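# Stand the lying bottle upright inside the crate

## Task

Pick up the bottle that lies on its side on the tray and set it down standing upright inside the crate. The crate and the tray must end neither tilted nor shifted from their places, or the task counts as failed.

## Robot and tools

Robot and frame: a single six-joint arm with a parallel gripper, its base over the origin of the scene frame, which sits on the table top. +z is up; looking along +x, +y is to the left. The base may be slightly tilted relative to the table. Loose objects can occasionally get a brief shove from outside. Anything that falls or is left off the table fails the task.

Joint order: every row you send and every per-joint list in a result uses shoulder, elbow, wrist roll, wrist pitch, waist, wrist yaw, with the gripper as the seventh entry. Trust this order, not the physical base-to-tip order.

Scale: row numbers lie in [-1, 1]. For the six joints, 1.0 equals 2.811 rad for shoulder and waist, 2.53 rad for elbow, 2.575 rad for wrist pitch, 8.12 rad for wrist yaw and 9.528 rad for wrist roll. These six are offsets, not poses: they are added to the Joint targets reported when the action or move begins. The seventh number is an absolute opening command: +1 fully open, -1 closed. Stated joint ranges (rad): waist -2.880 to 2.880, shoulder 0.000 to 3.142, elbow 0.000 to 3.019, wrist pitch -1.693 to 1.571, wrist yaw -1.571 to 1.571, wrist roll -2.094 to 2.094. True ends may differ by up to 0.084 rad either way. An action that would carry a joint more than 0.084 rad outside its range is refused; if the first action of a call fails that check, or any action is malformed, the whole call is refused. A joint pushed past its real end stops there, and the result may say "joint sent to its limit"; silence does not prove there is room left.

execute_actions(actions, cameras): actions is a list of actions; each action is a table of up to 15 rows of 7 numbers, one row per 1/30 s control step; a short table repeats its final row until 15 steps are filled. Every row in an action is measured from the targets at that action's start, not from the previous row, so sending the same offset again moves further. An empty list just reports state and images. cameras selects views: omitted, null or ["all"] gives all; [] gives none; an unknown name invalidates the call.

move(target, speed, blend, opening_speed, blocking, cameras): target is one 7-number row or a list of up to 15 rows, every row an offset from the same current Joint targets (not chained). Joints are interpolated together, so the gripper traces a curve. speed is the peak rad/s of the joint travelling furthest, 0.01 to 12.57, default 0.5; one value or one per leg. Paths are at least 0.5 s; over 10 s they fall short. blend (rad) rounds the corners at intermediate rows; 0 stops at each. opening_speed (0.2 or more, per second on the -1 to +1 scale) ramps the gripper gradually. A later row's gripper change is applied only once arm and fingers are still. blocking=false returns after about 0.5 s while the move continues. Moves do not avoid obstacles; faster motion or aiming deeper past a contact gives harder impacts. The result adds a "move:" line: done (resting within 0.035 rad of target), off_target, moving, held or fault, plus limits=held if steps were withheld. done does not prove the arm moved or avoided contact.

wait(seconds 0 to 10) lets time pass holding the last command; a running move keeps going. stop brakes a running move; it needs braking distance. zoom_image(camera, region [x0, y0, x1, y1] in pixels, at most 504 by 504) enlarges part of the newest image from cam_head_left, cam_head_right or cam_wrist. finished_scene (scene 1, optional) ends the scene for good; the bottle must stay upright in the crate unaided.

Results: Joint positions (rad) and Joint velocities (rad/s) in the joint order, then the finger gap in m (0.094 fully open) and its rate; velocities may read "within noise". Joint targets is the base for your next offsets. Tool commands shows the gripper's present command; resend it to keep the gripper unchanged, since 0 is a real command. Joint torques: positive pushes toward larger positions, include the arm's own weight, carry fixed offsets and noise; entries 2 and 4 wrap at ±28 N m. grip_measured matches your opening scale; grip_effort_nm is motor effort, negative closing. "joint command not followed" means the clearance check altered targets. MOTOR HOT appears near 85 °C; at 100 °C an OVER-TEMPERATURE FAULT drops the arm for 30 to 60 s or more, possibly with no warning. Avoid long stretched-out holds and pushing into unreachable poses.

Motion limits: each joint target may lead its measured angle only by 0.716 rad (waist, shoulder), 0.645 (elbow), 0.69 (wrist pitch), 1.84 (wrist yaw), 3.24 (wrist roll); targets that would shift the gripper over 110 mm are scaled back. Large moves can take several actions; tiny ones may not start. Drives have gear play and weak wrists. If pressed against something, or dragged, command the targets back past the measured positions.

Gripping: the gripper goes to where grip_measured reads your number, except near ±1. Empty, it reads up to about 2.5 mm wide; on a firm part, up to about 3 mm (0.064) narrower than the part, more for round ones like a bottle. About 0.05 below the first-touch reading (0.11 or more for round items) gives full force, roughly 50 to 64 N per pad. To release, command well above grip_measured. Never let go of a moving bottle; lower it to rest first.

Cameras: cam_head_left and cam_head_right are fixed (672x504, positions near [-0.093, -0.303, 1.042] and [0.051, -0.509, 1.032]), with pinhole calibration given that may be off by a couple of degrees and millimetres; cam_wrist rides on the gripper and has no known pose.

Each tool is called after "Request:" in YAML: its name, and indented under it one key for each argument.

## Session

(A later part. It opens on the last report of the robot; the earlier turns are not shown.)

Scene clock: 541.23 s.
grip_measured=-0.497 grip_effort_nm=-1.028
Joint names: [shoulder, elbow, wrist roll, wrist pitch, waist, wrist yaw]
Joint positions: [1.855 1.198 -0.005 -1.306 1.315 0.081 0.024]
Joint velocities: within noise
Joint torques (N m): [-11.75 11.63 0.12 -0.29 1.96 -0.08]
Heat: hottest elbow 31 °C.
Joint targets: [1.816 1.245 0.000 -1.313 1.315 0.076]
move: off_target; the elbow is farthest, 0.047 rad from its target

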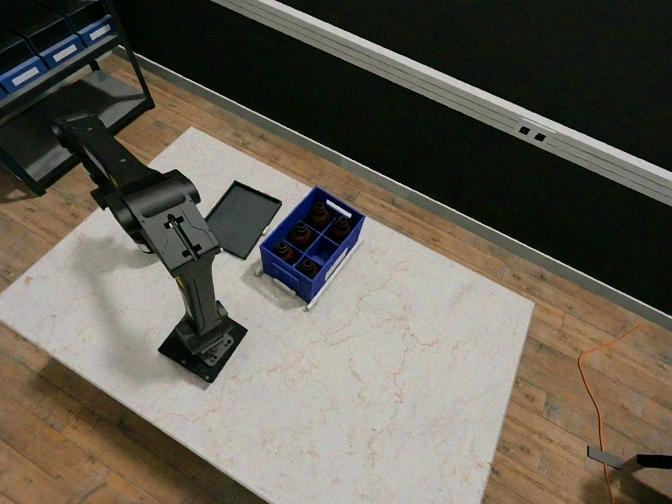

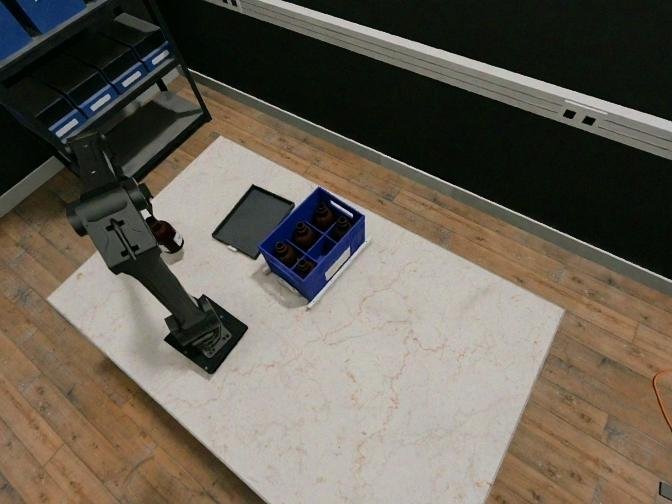

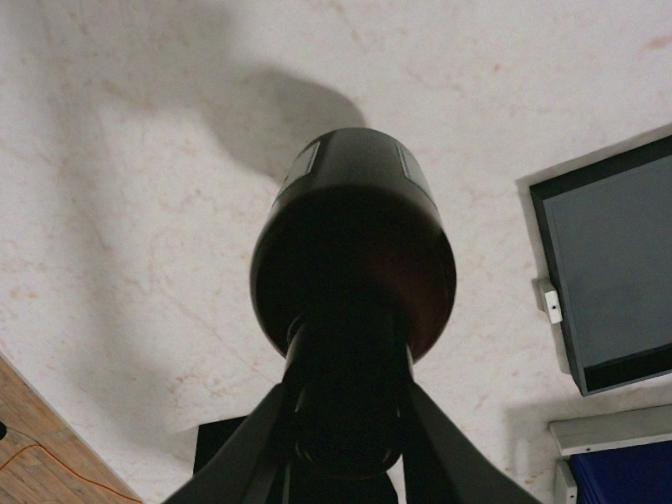

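Request:
move:
  target:
    - [-0.173, 0.156, 0, -0.1309, -0.0765, 0.0091, -0.8]
    - [-0.173, 0.156, 0, -0.1309, -0.4678, 0.0313, -0.8]
  speed: 0.5
  blend: 0.1

Scene clock: 549.73 s.
grip_measured=-0.497 grip_effort_nm=-1.023
Joint names: [shoulder, elbow, wrist roll, wrist pitch, waist, wrist yaw]
Joint positions: [1.344 1.577 -0.005 -1.652 -0.005 0.329 0.024]
Joint velocities: [0.005 -0.027 -0.066 -0.051 -0.005 -0.007 0]
Joint torques (N m): [-8.41 13.15 0.11 0.29 3.9 0.01]
Heat: hottest elbow 32 °C.
Joint targets: [1.329 1.639 0.000 -1.650 0.000 0.330]
move: off_target; the elbow is farthest, 0.063 rad from its target

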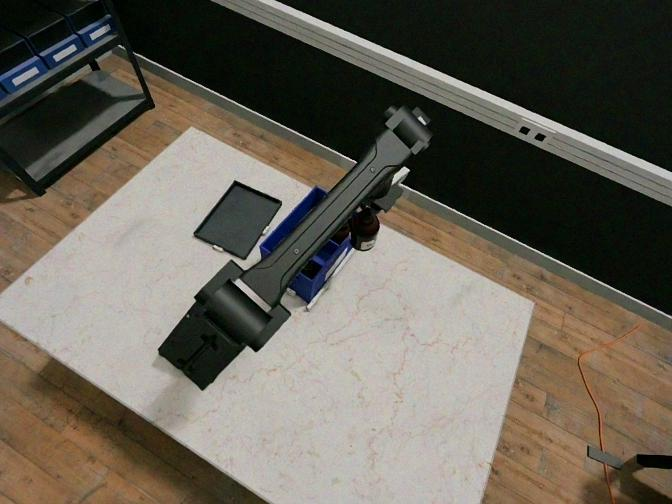

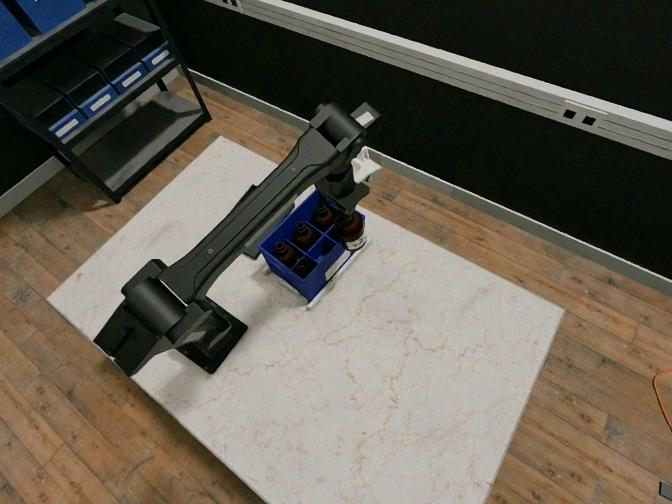

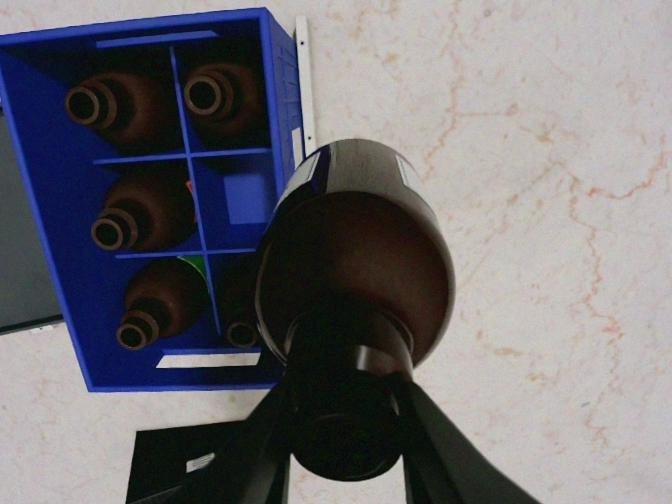

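Request:
move:
  target: [0.0221, -0.0569, 0, -0.0155, 0.031, 0.001, -0.8]
  speed: 0.25

Scene clock: 558.90 s.
grip_measured=-0.497 grip_effort_nm=-1.038
Joint names: [shoulder, elbow, wrist roll, wrist pitch, waist, wrist yaw]
Joint positions: [1.406 1.474 -0.014 -1.673 0.064 0.335 0.024]
Joint velocities: within noise
Joint torques (N m): [-8.59 9.37 0.12 -0.28 5.77 0.15]
Heat: hottest elbow 34 °C.
Joint targets: [1.392 1.495 0.000 -1.680 0.087 0.338]
joint sent to its limit — the wrist pitch, lower limit.
move: done

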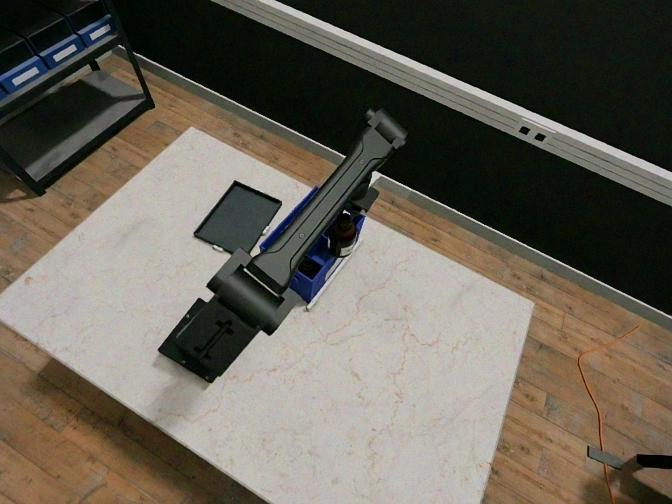

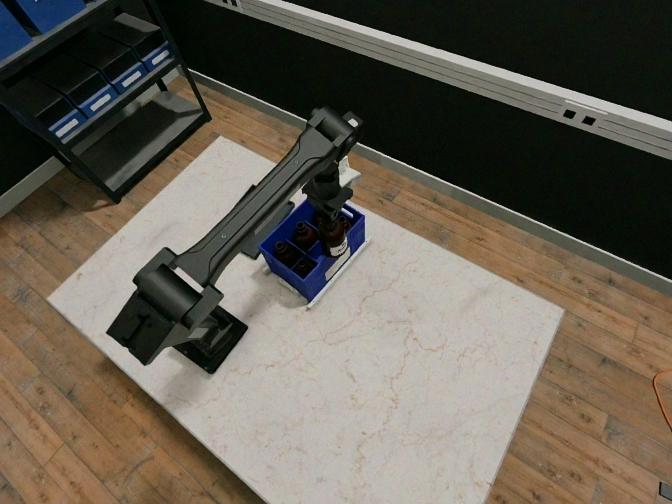

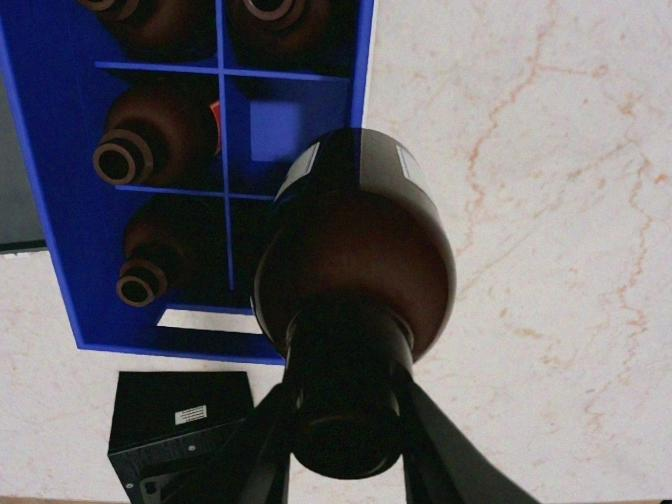

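Request:
move:
  target: [-0.008, 0, 0, 0, 0.037, -0.001, -0.8]
  speed: 0.2

Request:
zoom_image:
  camera: "cam_head_right"
  region: [250, 170, 390, 310]

Scene clock: 581.67 s.
grip_measured=-0.497 grip_effort_nm=-1.033
Joint names: [shoulder, elbow, wrist roll, wrist pitch, waist, wrist yaw]
Joint positions: [1.406 1.474 -0.012 -1.673 0.168 0.332 0.024]
Joint velocities: within noise
Joint torques (N m): [-9.88 9.44 0.12 -0.21 5.66 -0.08]
Heat: hottest elbow 34 °C.
Joint targets: [1.369 1.495 0.000 -1.680 0.191 0.330]
move: off_target; the shoulder is farthest, 0.036 rad from its target

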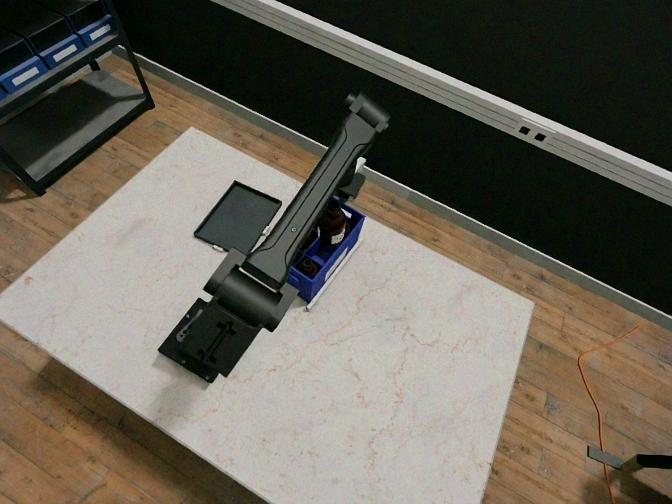

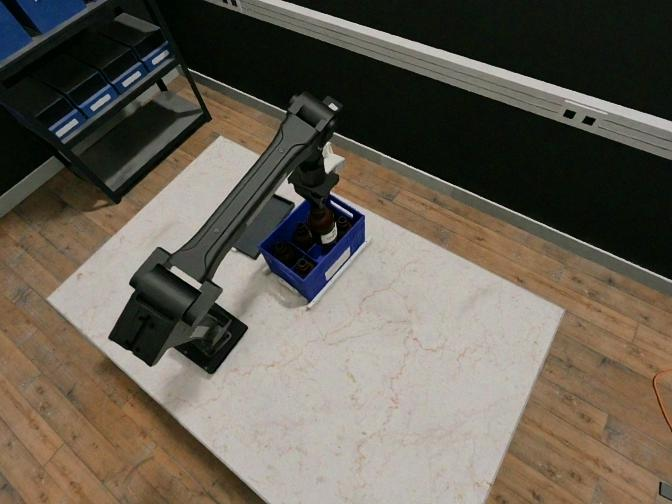

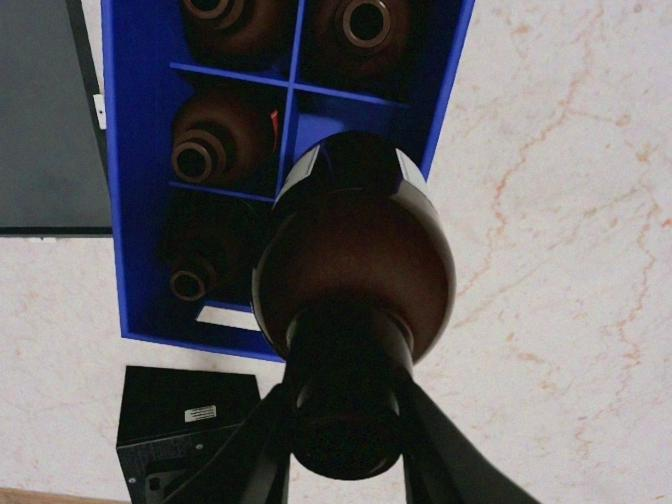

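Scaled by 3.600 from the camera's 672x504 image, which has a finer 960x720 frame.

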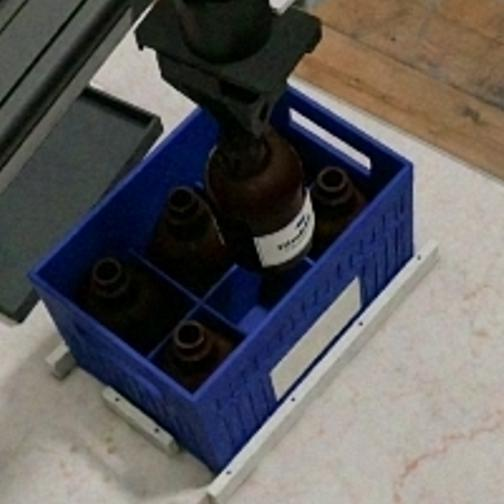

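Request:
move:
  target: [0.027, -0.0419, 0, 0.035, -0.0181, 0.0018, -0.8]
  speed: 0.15

Request:
zoom_image:
  camera: "cam_head_right"
  region: [250, 170, 390, 310]

Scene clock: 601.30 s.
grip_measured=-0.497 grip_effort_nm=-1.028
Joint names: [shoulder, elbow, wrist roll, wrist pitch, waist, wrist yaw]
Joint positions: [1.453 1.371 -0.012 -1.595 0.142 0.338 0.024]
Joint velocities: within noise
Joint torques (N m): [-8.47 9.17 0.12 0.44 3.96 0.16]
Heat: hottest elbow 33 °C.
Joint targets: [1.445 1.389 0.000 -1.590 0.140 0.345]
move: done

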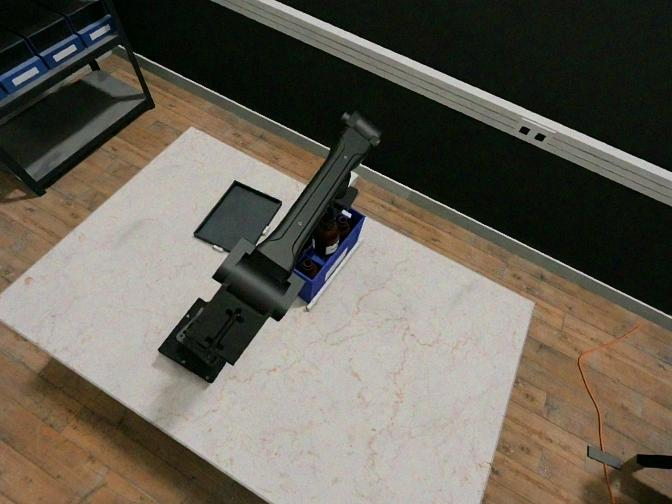

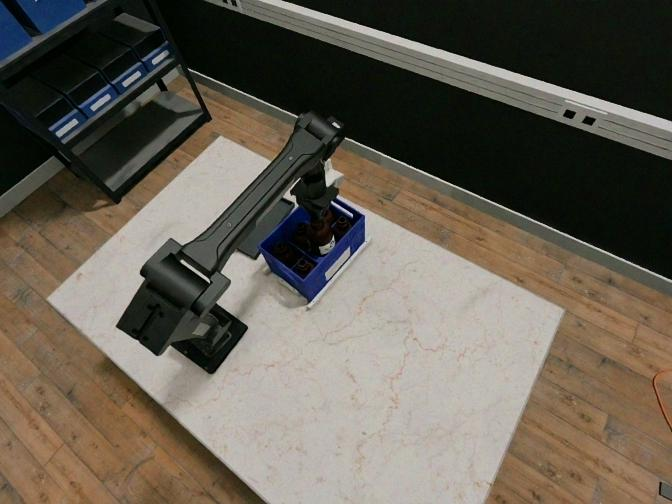

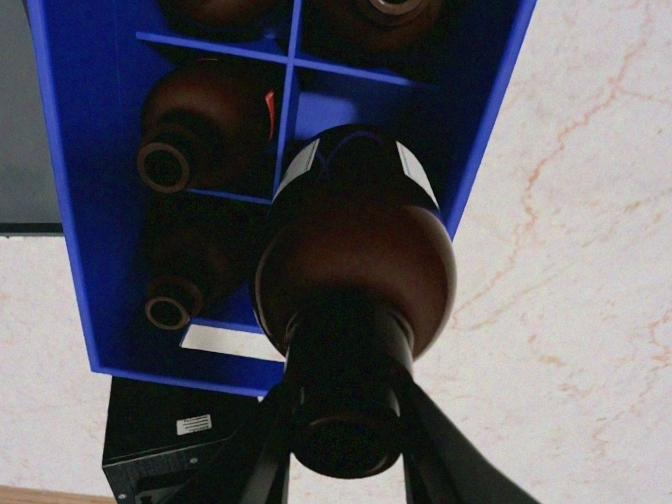

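Scaled by 3.600 from the camera's 672x504 image, which has a finer 960x720 frame.

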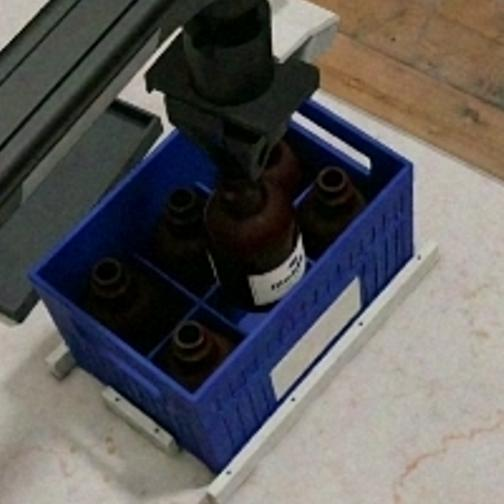

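Request:
move:
  target: [0, -0.0522, 0, 0.052, -0.0128, 0.0003, -0.8]
  speed: 0.15

Request:
zoom_image:
  camera: "cam_head_right"
  region: [250, 170, 390, 310]

Scene clock: 612.80 s.
grip_measured=-0.497 grip_effort_nm=-1.028
Joint names: [shoulder, elbow, wrist roll, wrist pitch, waist, wrist yaw]
Joint positions: [1.453 1.262 -0.009 -1.458 0.114 0.343 0.024]
Joint velocities: within noise
Joint torques (N m): [-8.41 7.05 0.12 0.47 3.37 0.15]
Heat: hottest elbow 33 °C.
Joint targets: [1.445 1.257 0.000 -1.456 0.104 0.347]
move: done

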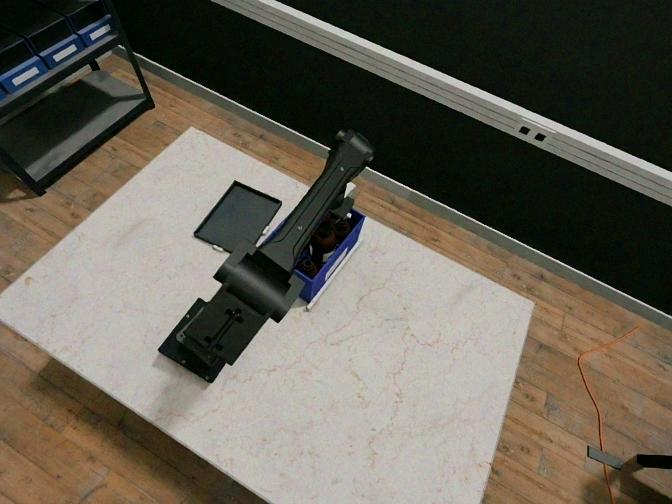

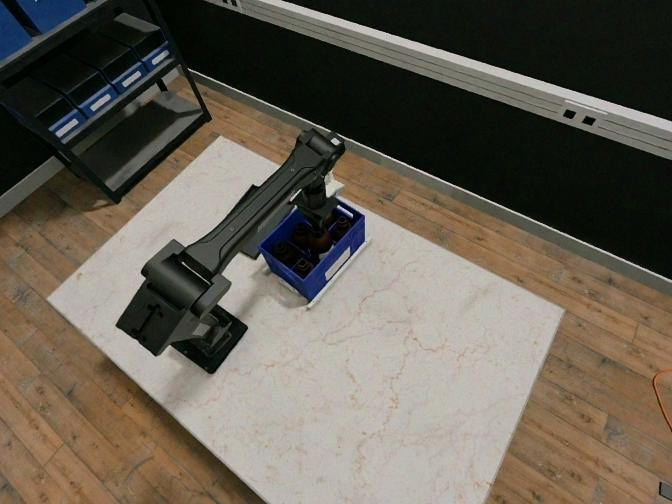

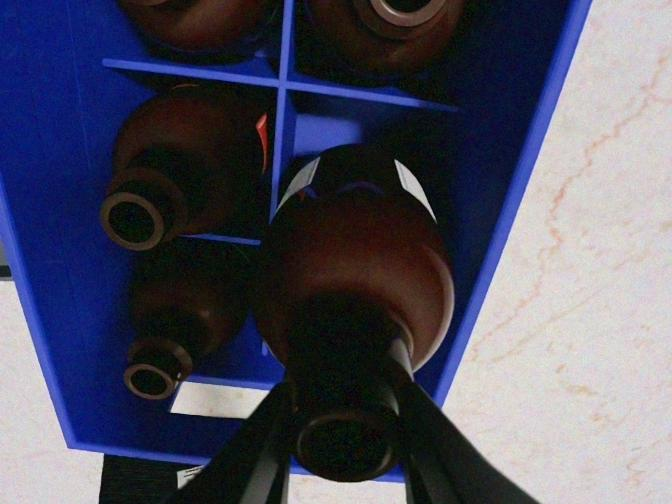

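Scaled by 3.600 from the camera's 672x504 image, which has a finer 960x720 frame.

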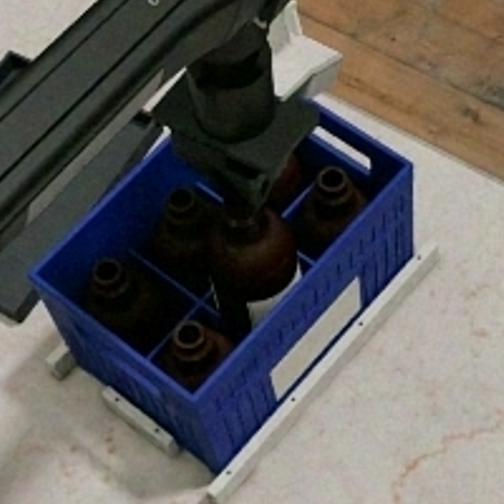

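Request:
move:
  target: [0.005, -0.0245, 0, 0.0324, -0.0085, 0.0003, -0.8]
  speed: 0.1
  cameras: ["cam_wrist","cam_head_right"]

Request:
zoom_image:
  camera: "cam_head_right"
  region: [250, 170, 390, 310]

Scene clock: 632.67 s.
grip_measured=-0.497 grip_effort_nm=-1.033
Joint names: [shoulder, elbow, wrist roll, wrist pitch, waist, wrist yaw]
Joint positions: [1.44 1.238 -0.005 -1.363 0.108 0.346 0.024]
Joint velocities: within noise
Joint torques (N m): [-6.48 4.07 0.12 0.18 2.02 0.16]
Heat: hottest elbow 32 °C.
Joint targets: [1.459 1.195 0.000 -1.373 0.080 0.350]
move: off_target; the elbow is farthest, 0.043 rad from its target
Images, in order (width x height): cam_head_right 672x504, cam_wrist 672x504.

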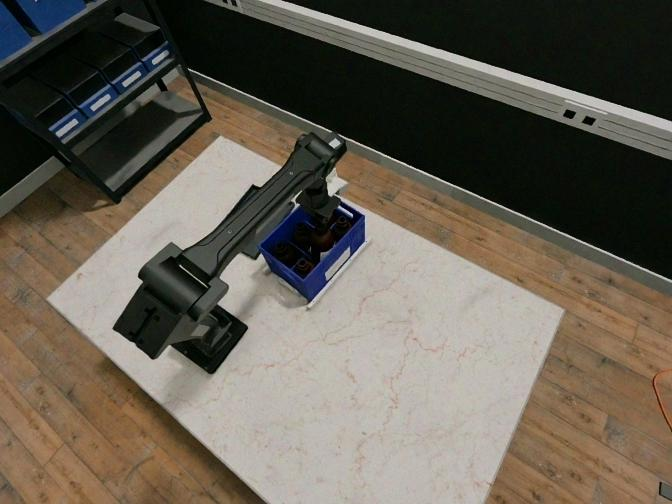

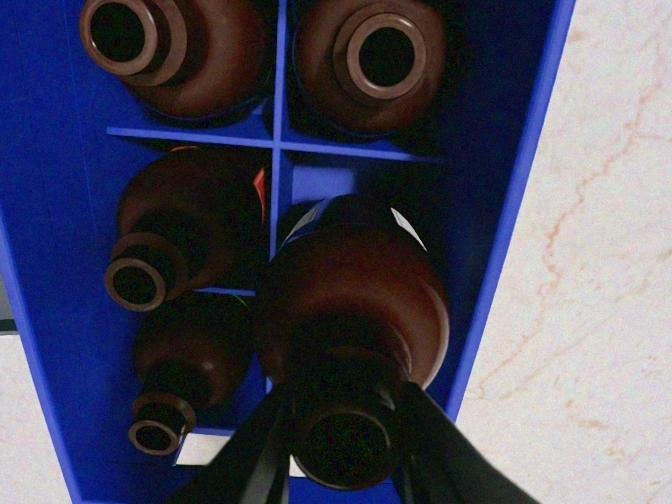

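Scaled by 3.600 from the camera's 672x504 image, which has a finer 960x720 frame.

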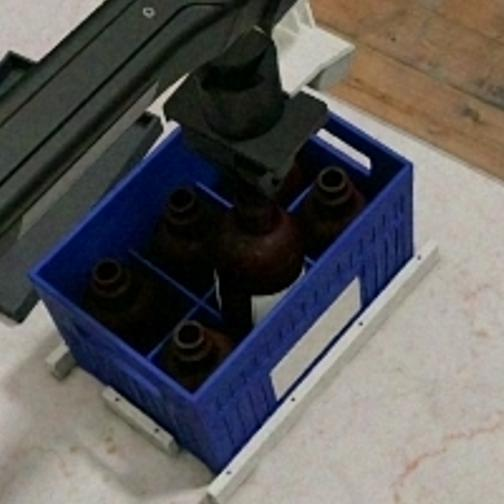

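Request:
move:
  target: [-0.005, 0.034, 0, -0.037, 0.0085, -0.0003, -0.8]
  speed: 0.15
  cameras: ["cam_wrist","cam_head_right"]

Request:
zoom_image:
  camera: "cam_head_right"
  region: [250, 170, 390, 310]

Request:
zoom_image:
  camera: "cam_wrist"
  region: [200, 0, 550, 350]

Scene clock: 640.57 s.
grip_measured=-0.497 grip_effort_nm=-1.033
Joint names: [shoulder, elbow, wrist roll, wrist pitch, waist, wrist yaw]
Joint positions: [1.438 1.252 -0.003 -1.448 0.108 0.34 0.024]
Joint velocities: within noise
Joint torques (N m): [-7.3 10.07 0.11 -0.39 3.72 0.18]
Heat: hottest elbow 32 °C.
Joint targets: [1.445 1.281 0.000 -1.468 0.104 0.347]
move: done
Images, in order (width x height): cam_head_right 672x504, cam_wrist 672x504.

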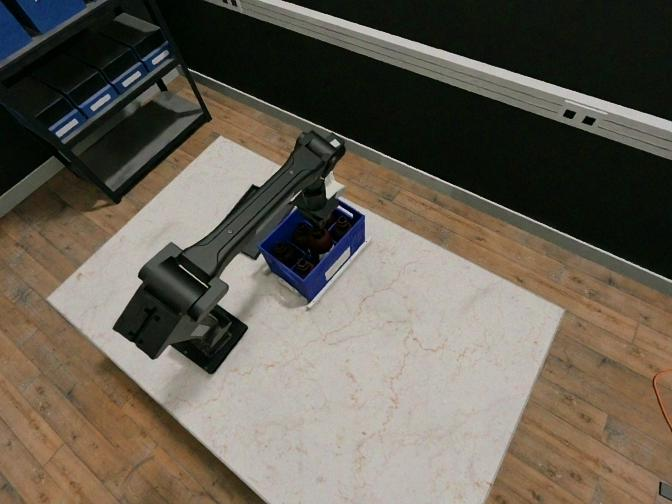

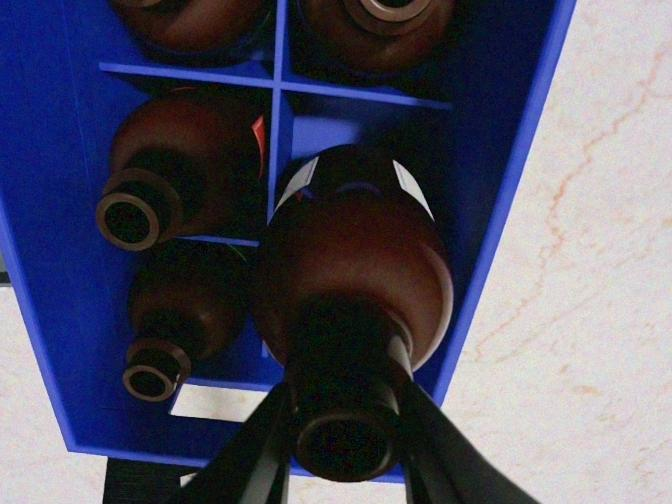

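Scaled by 3.600 from the camera's 672x504 image, which has a finer 960x720 frame.

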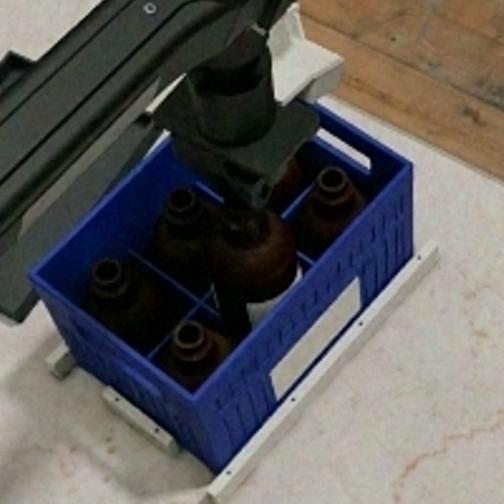

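Scaled by 1.440 from the camera's 672x504 image, which has a finer 960x720 frame.

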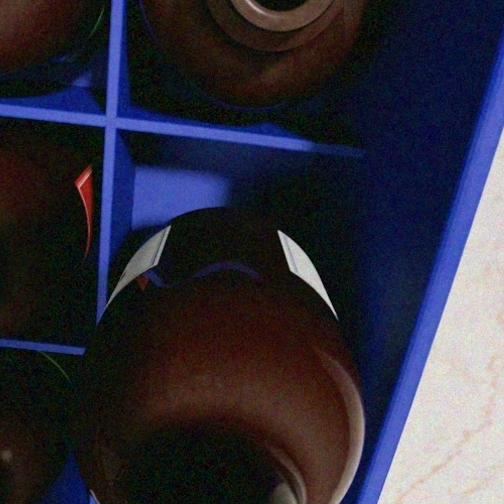

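Request:
move:
  target: [0.0105, 0.0062, 0, 0.002, -0.002, 0, -0.8]
  speed: 0.15
  cameras: ["cam_wrist"]

Scene clock: 653.27 s.
grip_measured=-0.497 grip_effort_nm=-1.028
Joint names: [shoulder, elbow, wrist roll, wrist pitch, waist, wrist yaw]
Joint positions: [1.453 1.264 -0.003 -1.448 0.108 0.34 0.024]
Joint velocities: within noise
Joint torques (N m): [-6.42 10.37 0.11 -0.2 3.43 0.19]
Heat: hottest elbow 33 °C.
Joint targets: [1.475 1.297 0.000 -1.463 0.099 0.347]
move: done
Images, in order (width x height): cam_wrist 672x504.

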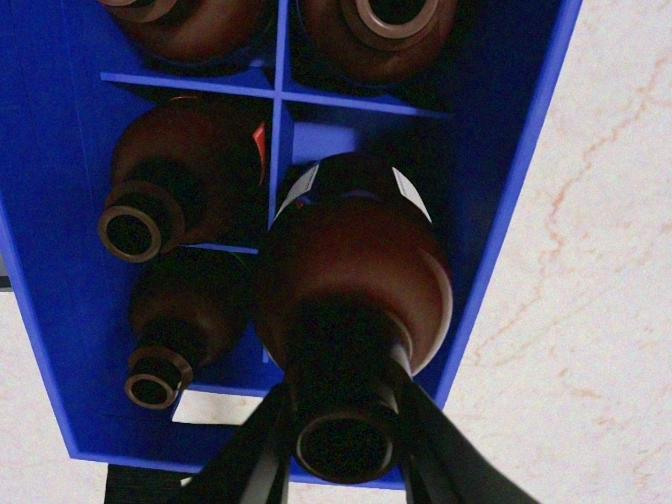

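Request:
move:
  target: [0, 0.02, 0, -0.0175, 0, 0, -0.8]
  speed: 0.15
  cameras: ["cam_wrist"]

Request:
zoom_image:
  camera: "cam_wrist"
  region: [200, 0, 550, 350]

Request:
zoom_image:
  camera: "cam_head_right"
  region: [250, 170, 390, 310]

Scene clock: 659.00 s.
grip_measured=-0.497 grip_effort_nm=-1.023
Joint names: [shoulder, elbow, wrist roll, wrist pitch, waist, wrist yaw]
Joint positions: [1.472 1.285 -0.003 -1.494 0.105 0.34 0.024]
Joint velocities: within noise
Joint torques (N m): [-7.82 12.71 0.11 -0.32 3.6 0.2]
Heat: hottest elbow 33 °C.
Joint targets: [1.475 1.348 0.000 -1.508 0.099 0.347]
move: off_target; the elbow is farthest, 0.062 rad from its target
Images, in order (width x height): cam_wrist 672x504.

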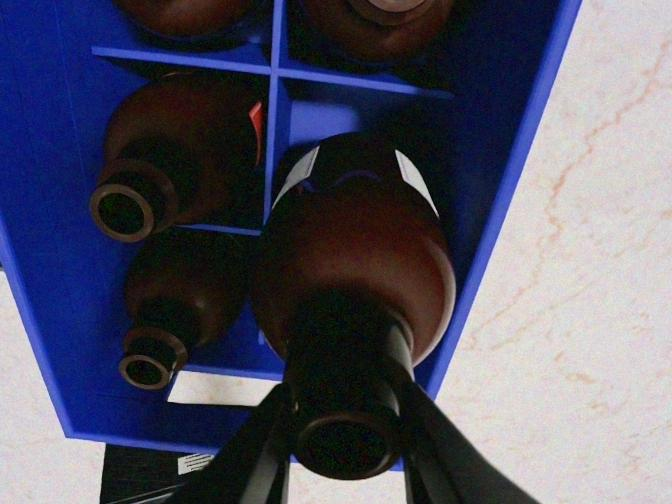

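Scaled by 1.440 from the camera's 672x504 image, which has a finer 960x720 frame.

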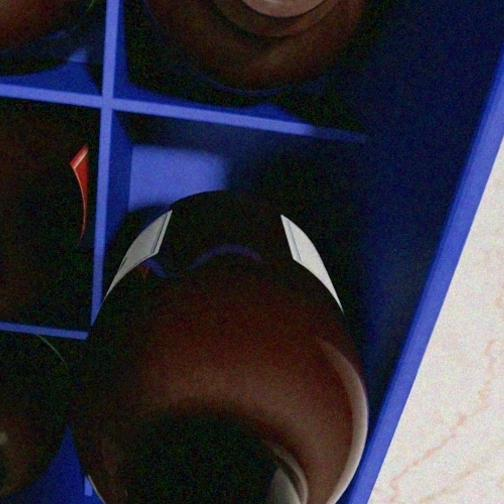

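This scene's latest camera images include none from cam_head_right. They are from: cam_wrist. cam_head_right's image comes with the result of a call that names it in "cameras".

Request:
move:
  target: [0.0075, 0.0072, 0, 0, 0, 0, -0.8]
  speed: 0.15
  cameras: ["cam_wrist", "cam_head_right"]

Request:
zoom_image:
  camera: "cam_head_right"
  region: [250, 170, 390, 310]

Scene clock: 668.20 s.
grip_measured=-0.497 grip_effort_nm=-1.028
Joint names: [shoulder, elbow, wrist roll, wrist pitch, waist, wrist yaw]
Joint positions: [1.493 1.304 -0.003 -1.501 0.105 0.34 0.024]
Joint velocities: within noise
Joint torques (N m): [-8.18 12.67 0.11 -0.36 3.66 0.19]
Heat: hottest elbow 34 °C.
Joint targets: [1.496 1.366 0.000 -1.508 0.099 0.347]
move: off_target; the elbow is farthest, 0.062 rad from its target
Images, in order (width x height): cam_head_right 672x504, cam_wrist 672x504.

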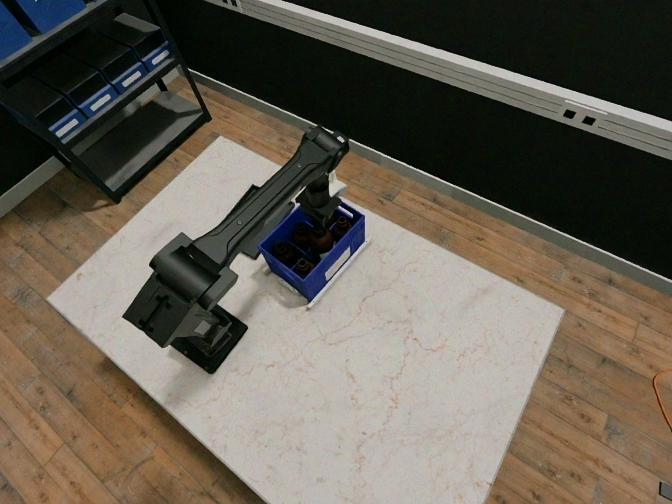

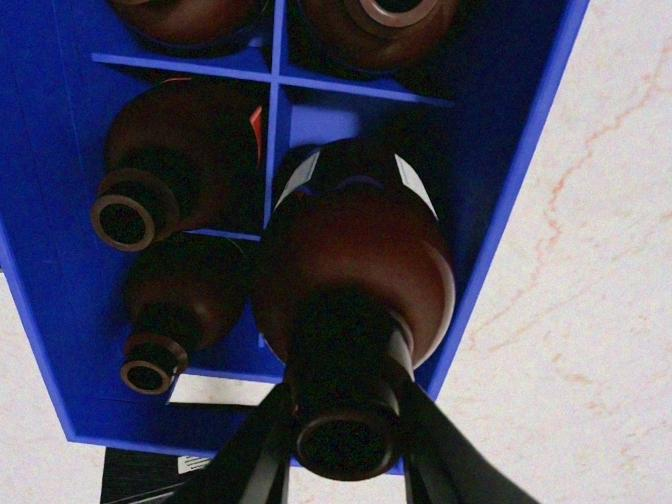

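Scaled by 3.600 from the camera's 672x504 image, which has a finer 960x720 frame.

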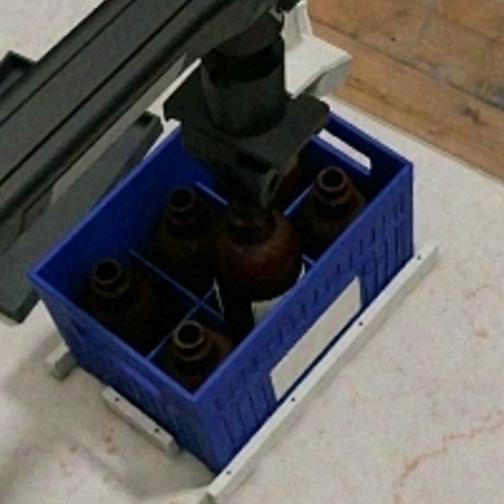

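Request:
move:
  target: [0, 0.016, 0, -0.0155, 0, 0, -0.8]
  speed: 0.15
  cameras: ["cam_wrist", "cam_head_right"]

Request:
zoom_image:
  camera: "cam_wrist"
  region: [200, 0, 550, 350]

Scene clock: 679.67 s.
grip_measured=-0.497 grip_effort_nm=-1.028
Joint names: [shoulder, elbow, wrist roll, wrist pitch, waist, wrist yaw]
Joint positions: [1.499 1.339 -0.011 -1.527 0.102 0.34 0.024]
Joint velocities: within noise
Joint torques (N m): [-8.7 13.11 0.11 -0.38 3.96 0.17]
Heat: hottest elbow 34 °C.
Joint targets: [1.496 1.406 0.000 -1.548 0.099 0.347]
move: off_target; the elbow is farthest, 0.067 rad from its target
Images, in order (width x height): cam_head_right 672x504, cam_wrist 672x504.

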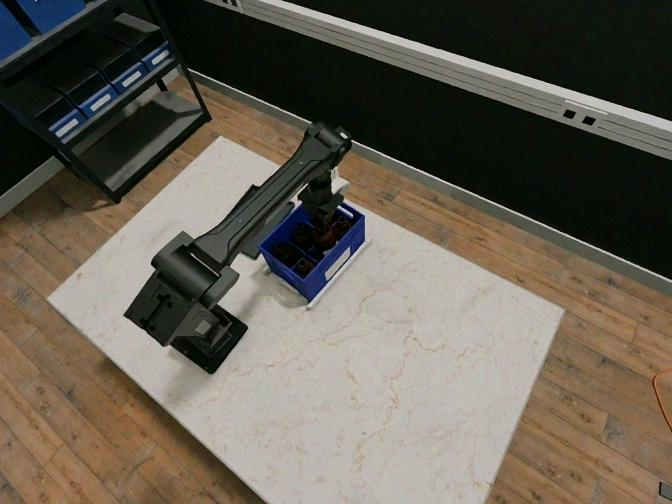

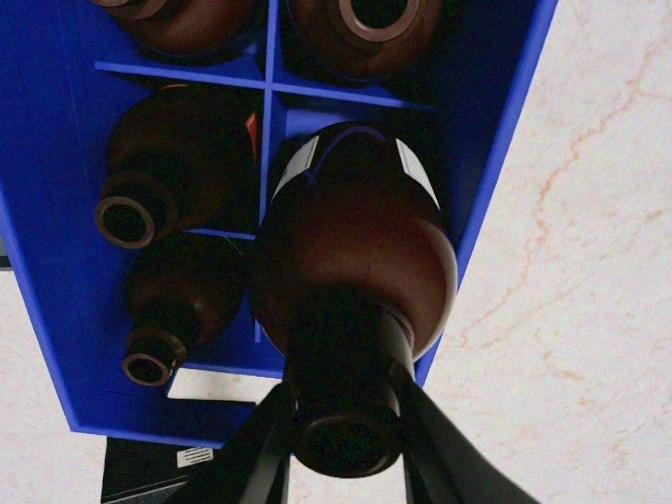

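Scaled by 1.440 from the camera's 672x504 image, which has a finer 960x720 frame.

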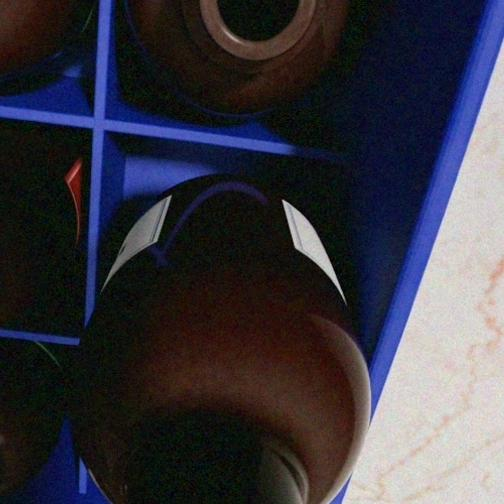

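Request:
move:
  target: [0, 0, 0, 0, 0.0155, 0, -0.8]
  speed: 0.15
  cameras: ["cam_wrist", "cam_head_right"]

Request:
zoom_image:
  camera: "cam_wrist"
  region: [200, 0, 550, 350]

Scene clock: 687.37 s.
grip_measured=-0.497 grip_effort_nm=-1.028
Joint names: [shoulder, elbow, wrist roll, wrist pitch, waist, wrist yaw]
Joint positions: [1.499 1.339 -0.012 -1.529 0.116 0.341 0.024]
Joint velocities: within noise
Joint torques (N m): [-8.64 13.11 0.1 -0.46 6.42 0.16]
Heat: hottest elbow 35 °C.
Joint targets: [1.496 1.406 0.000 -1.548 0.142 0.347]
move: off_target; the elbow is farthest, 0.067 rad from its target
Images, in order (width x height): cam_head_right 672x504, cam_wrist 672x504.

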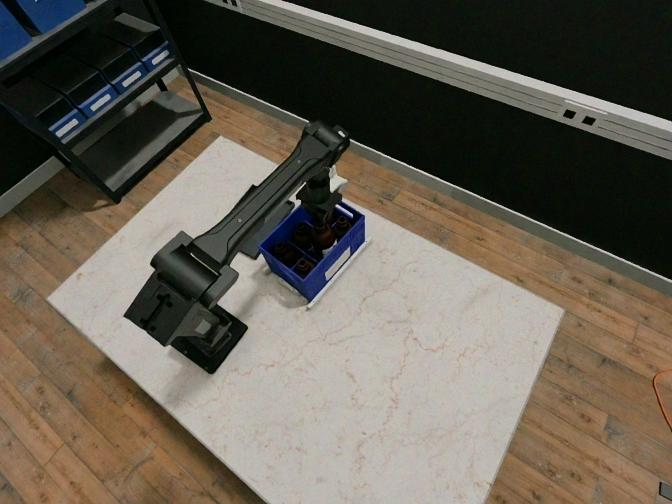

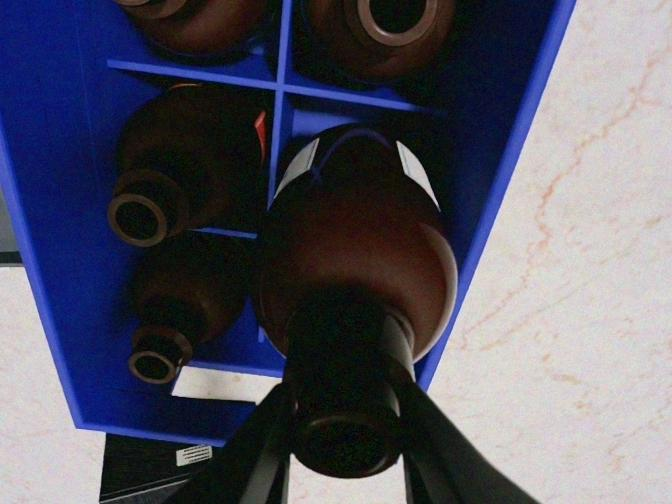

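Scaled by 1.440 from the camera's 672x504 image, which has a finer 960x720 frame.

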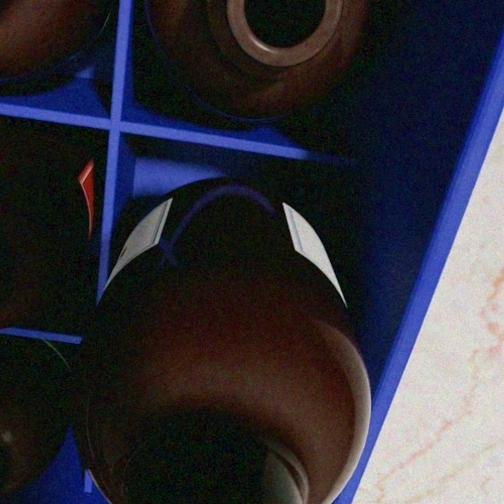

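Request:
move:
  target: [0.003, -0.042, 0, 0.0252, -0.018, 0, -0.8]
  speed: 0.12
  cameras: ["cam_wrist", "cam_head_right"]

Request:
zoom_image:
  camera: "cam_wrist"
  region: [200, 0, 550, 350]

Scene clock: 695.40 s.
grip_measured=-0.497 grip_effort_nm=-1.028
Joint names: [shoulder, elbow, wrist roll, wrist pitch, waist, wrist yaw]
Joint positions: [1.507 1.287 -0.011 -1.484 0.094 0.344 0.024]
Joint velocities: within noise
Joint torques (N m): [-8.64 8.49 0.11 0.28 4.07 0.13]
Heat: hottest elbow 35 °C.
Joint targets: [1.504 1.300 0.000 -1.483 0.092 0.347]
move: done
Images, in order (width x height): cam_head_right 672x504, cam_wrist 672x504.

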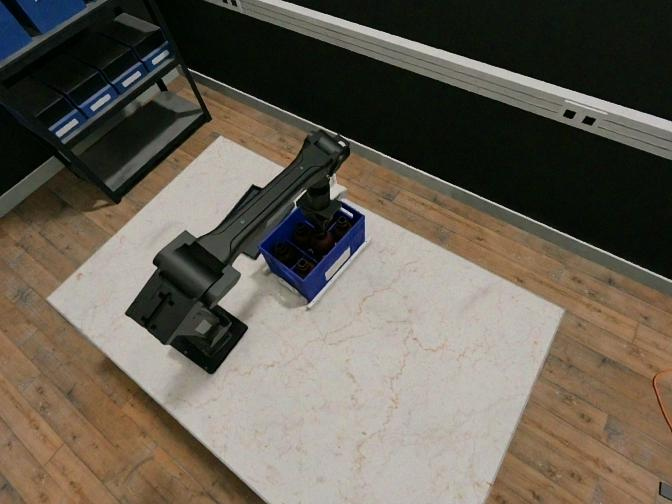

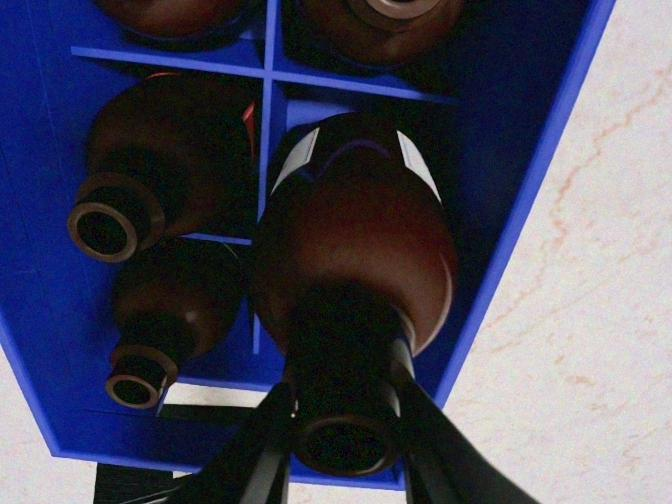

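Scaled by 1.440 from the camera's 672x504 image, which has a finer 960x720 frame.

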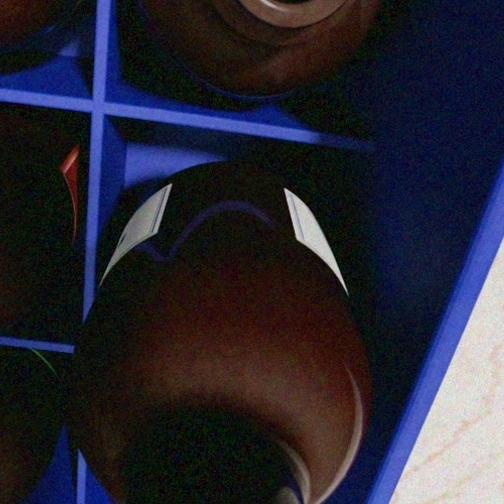

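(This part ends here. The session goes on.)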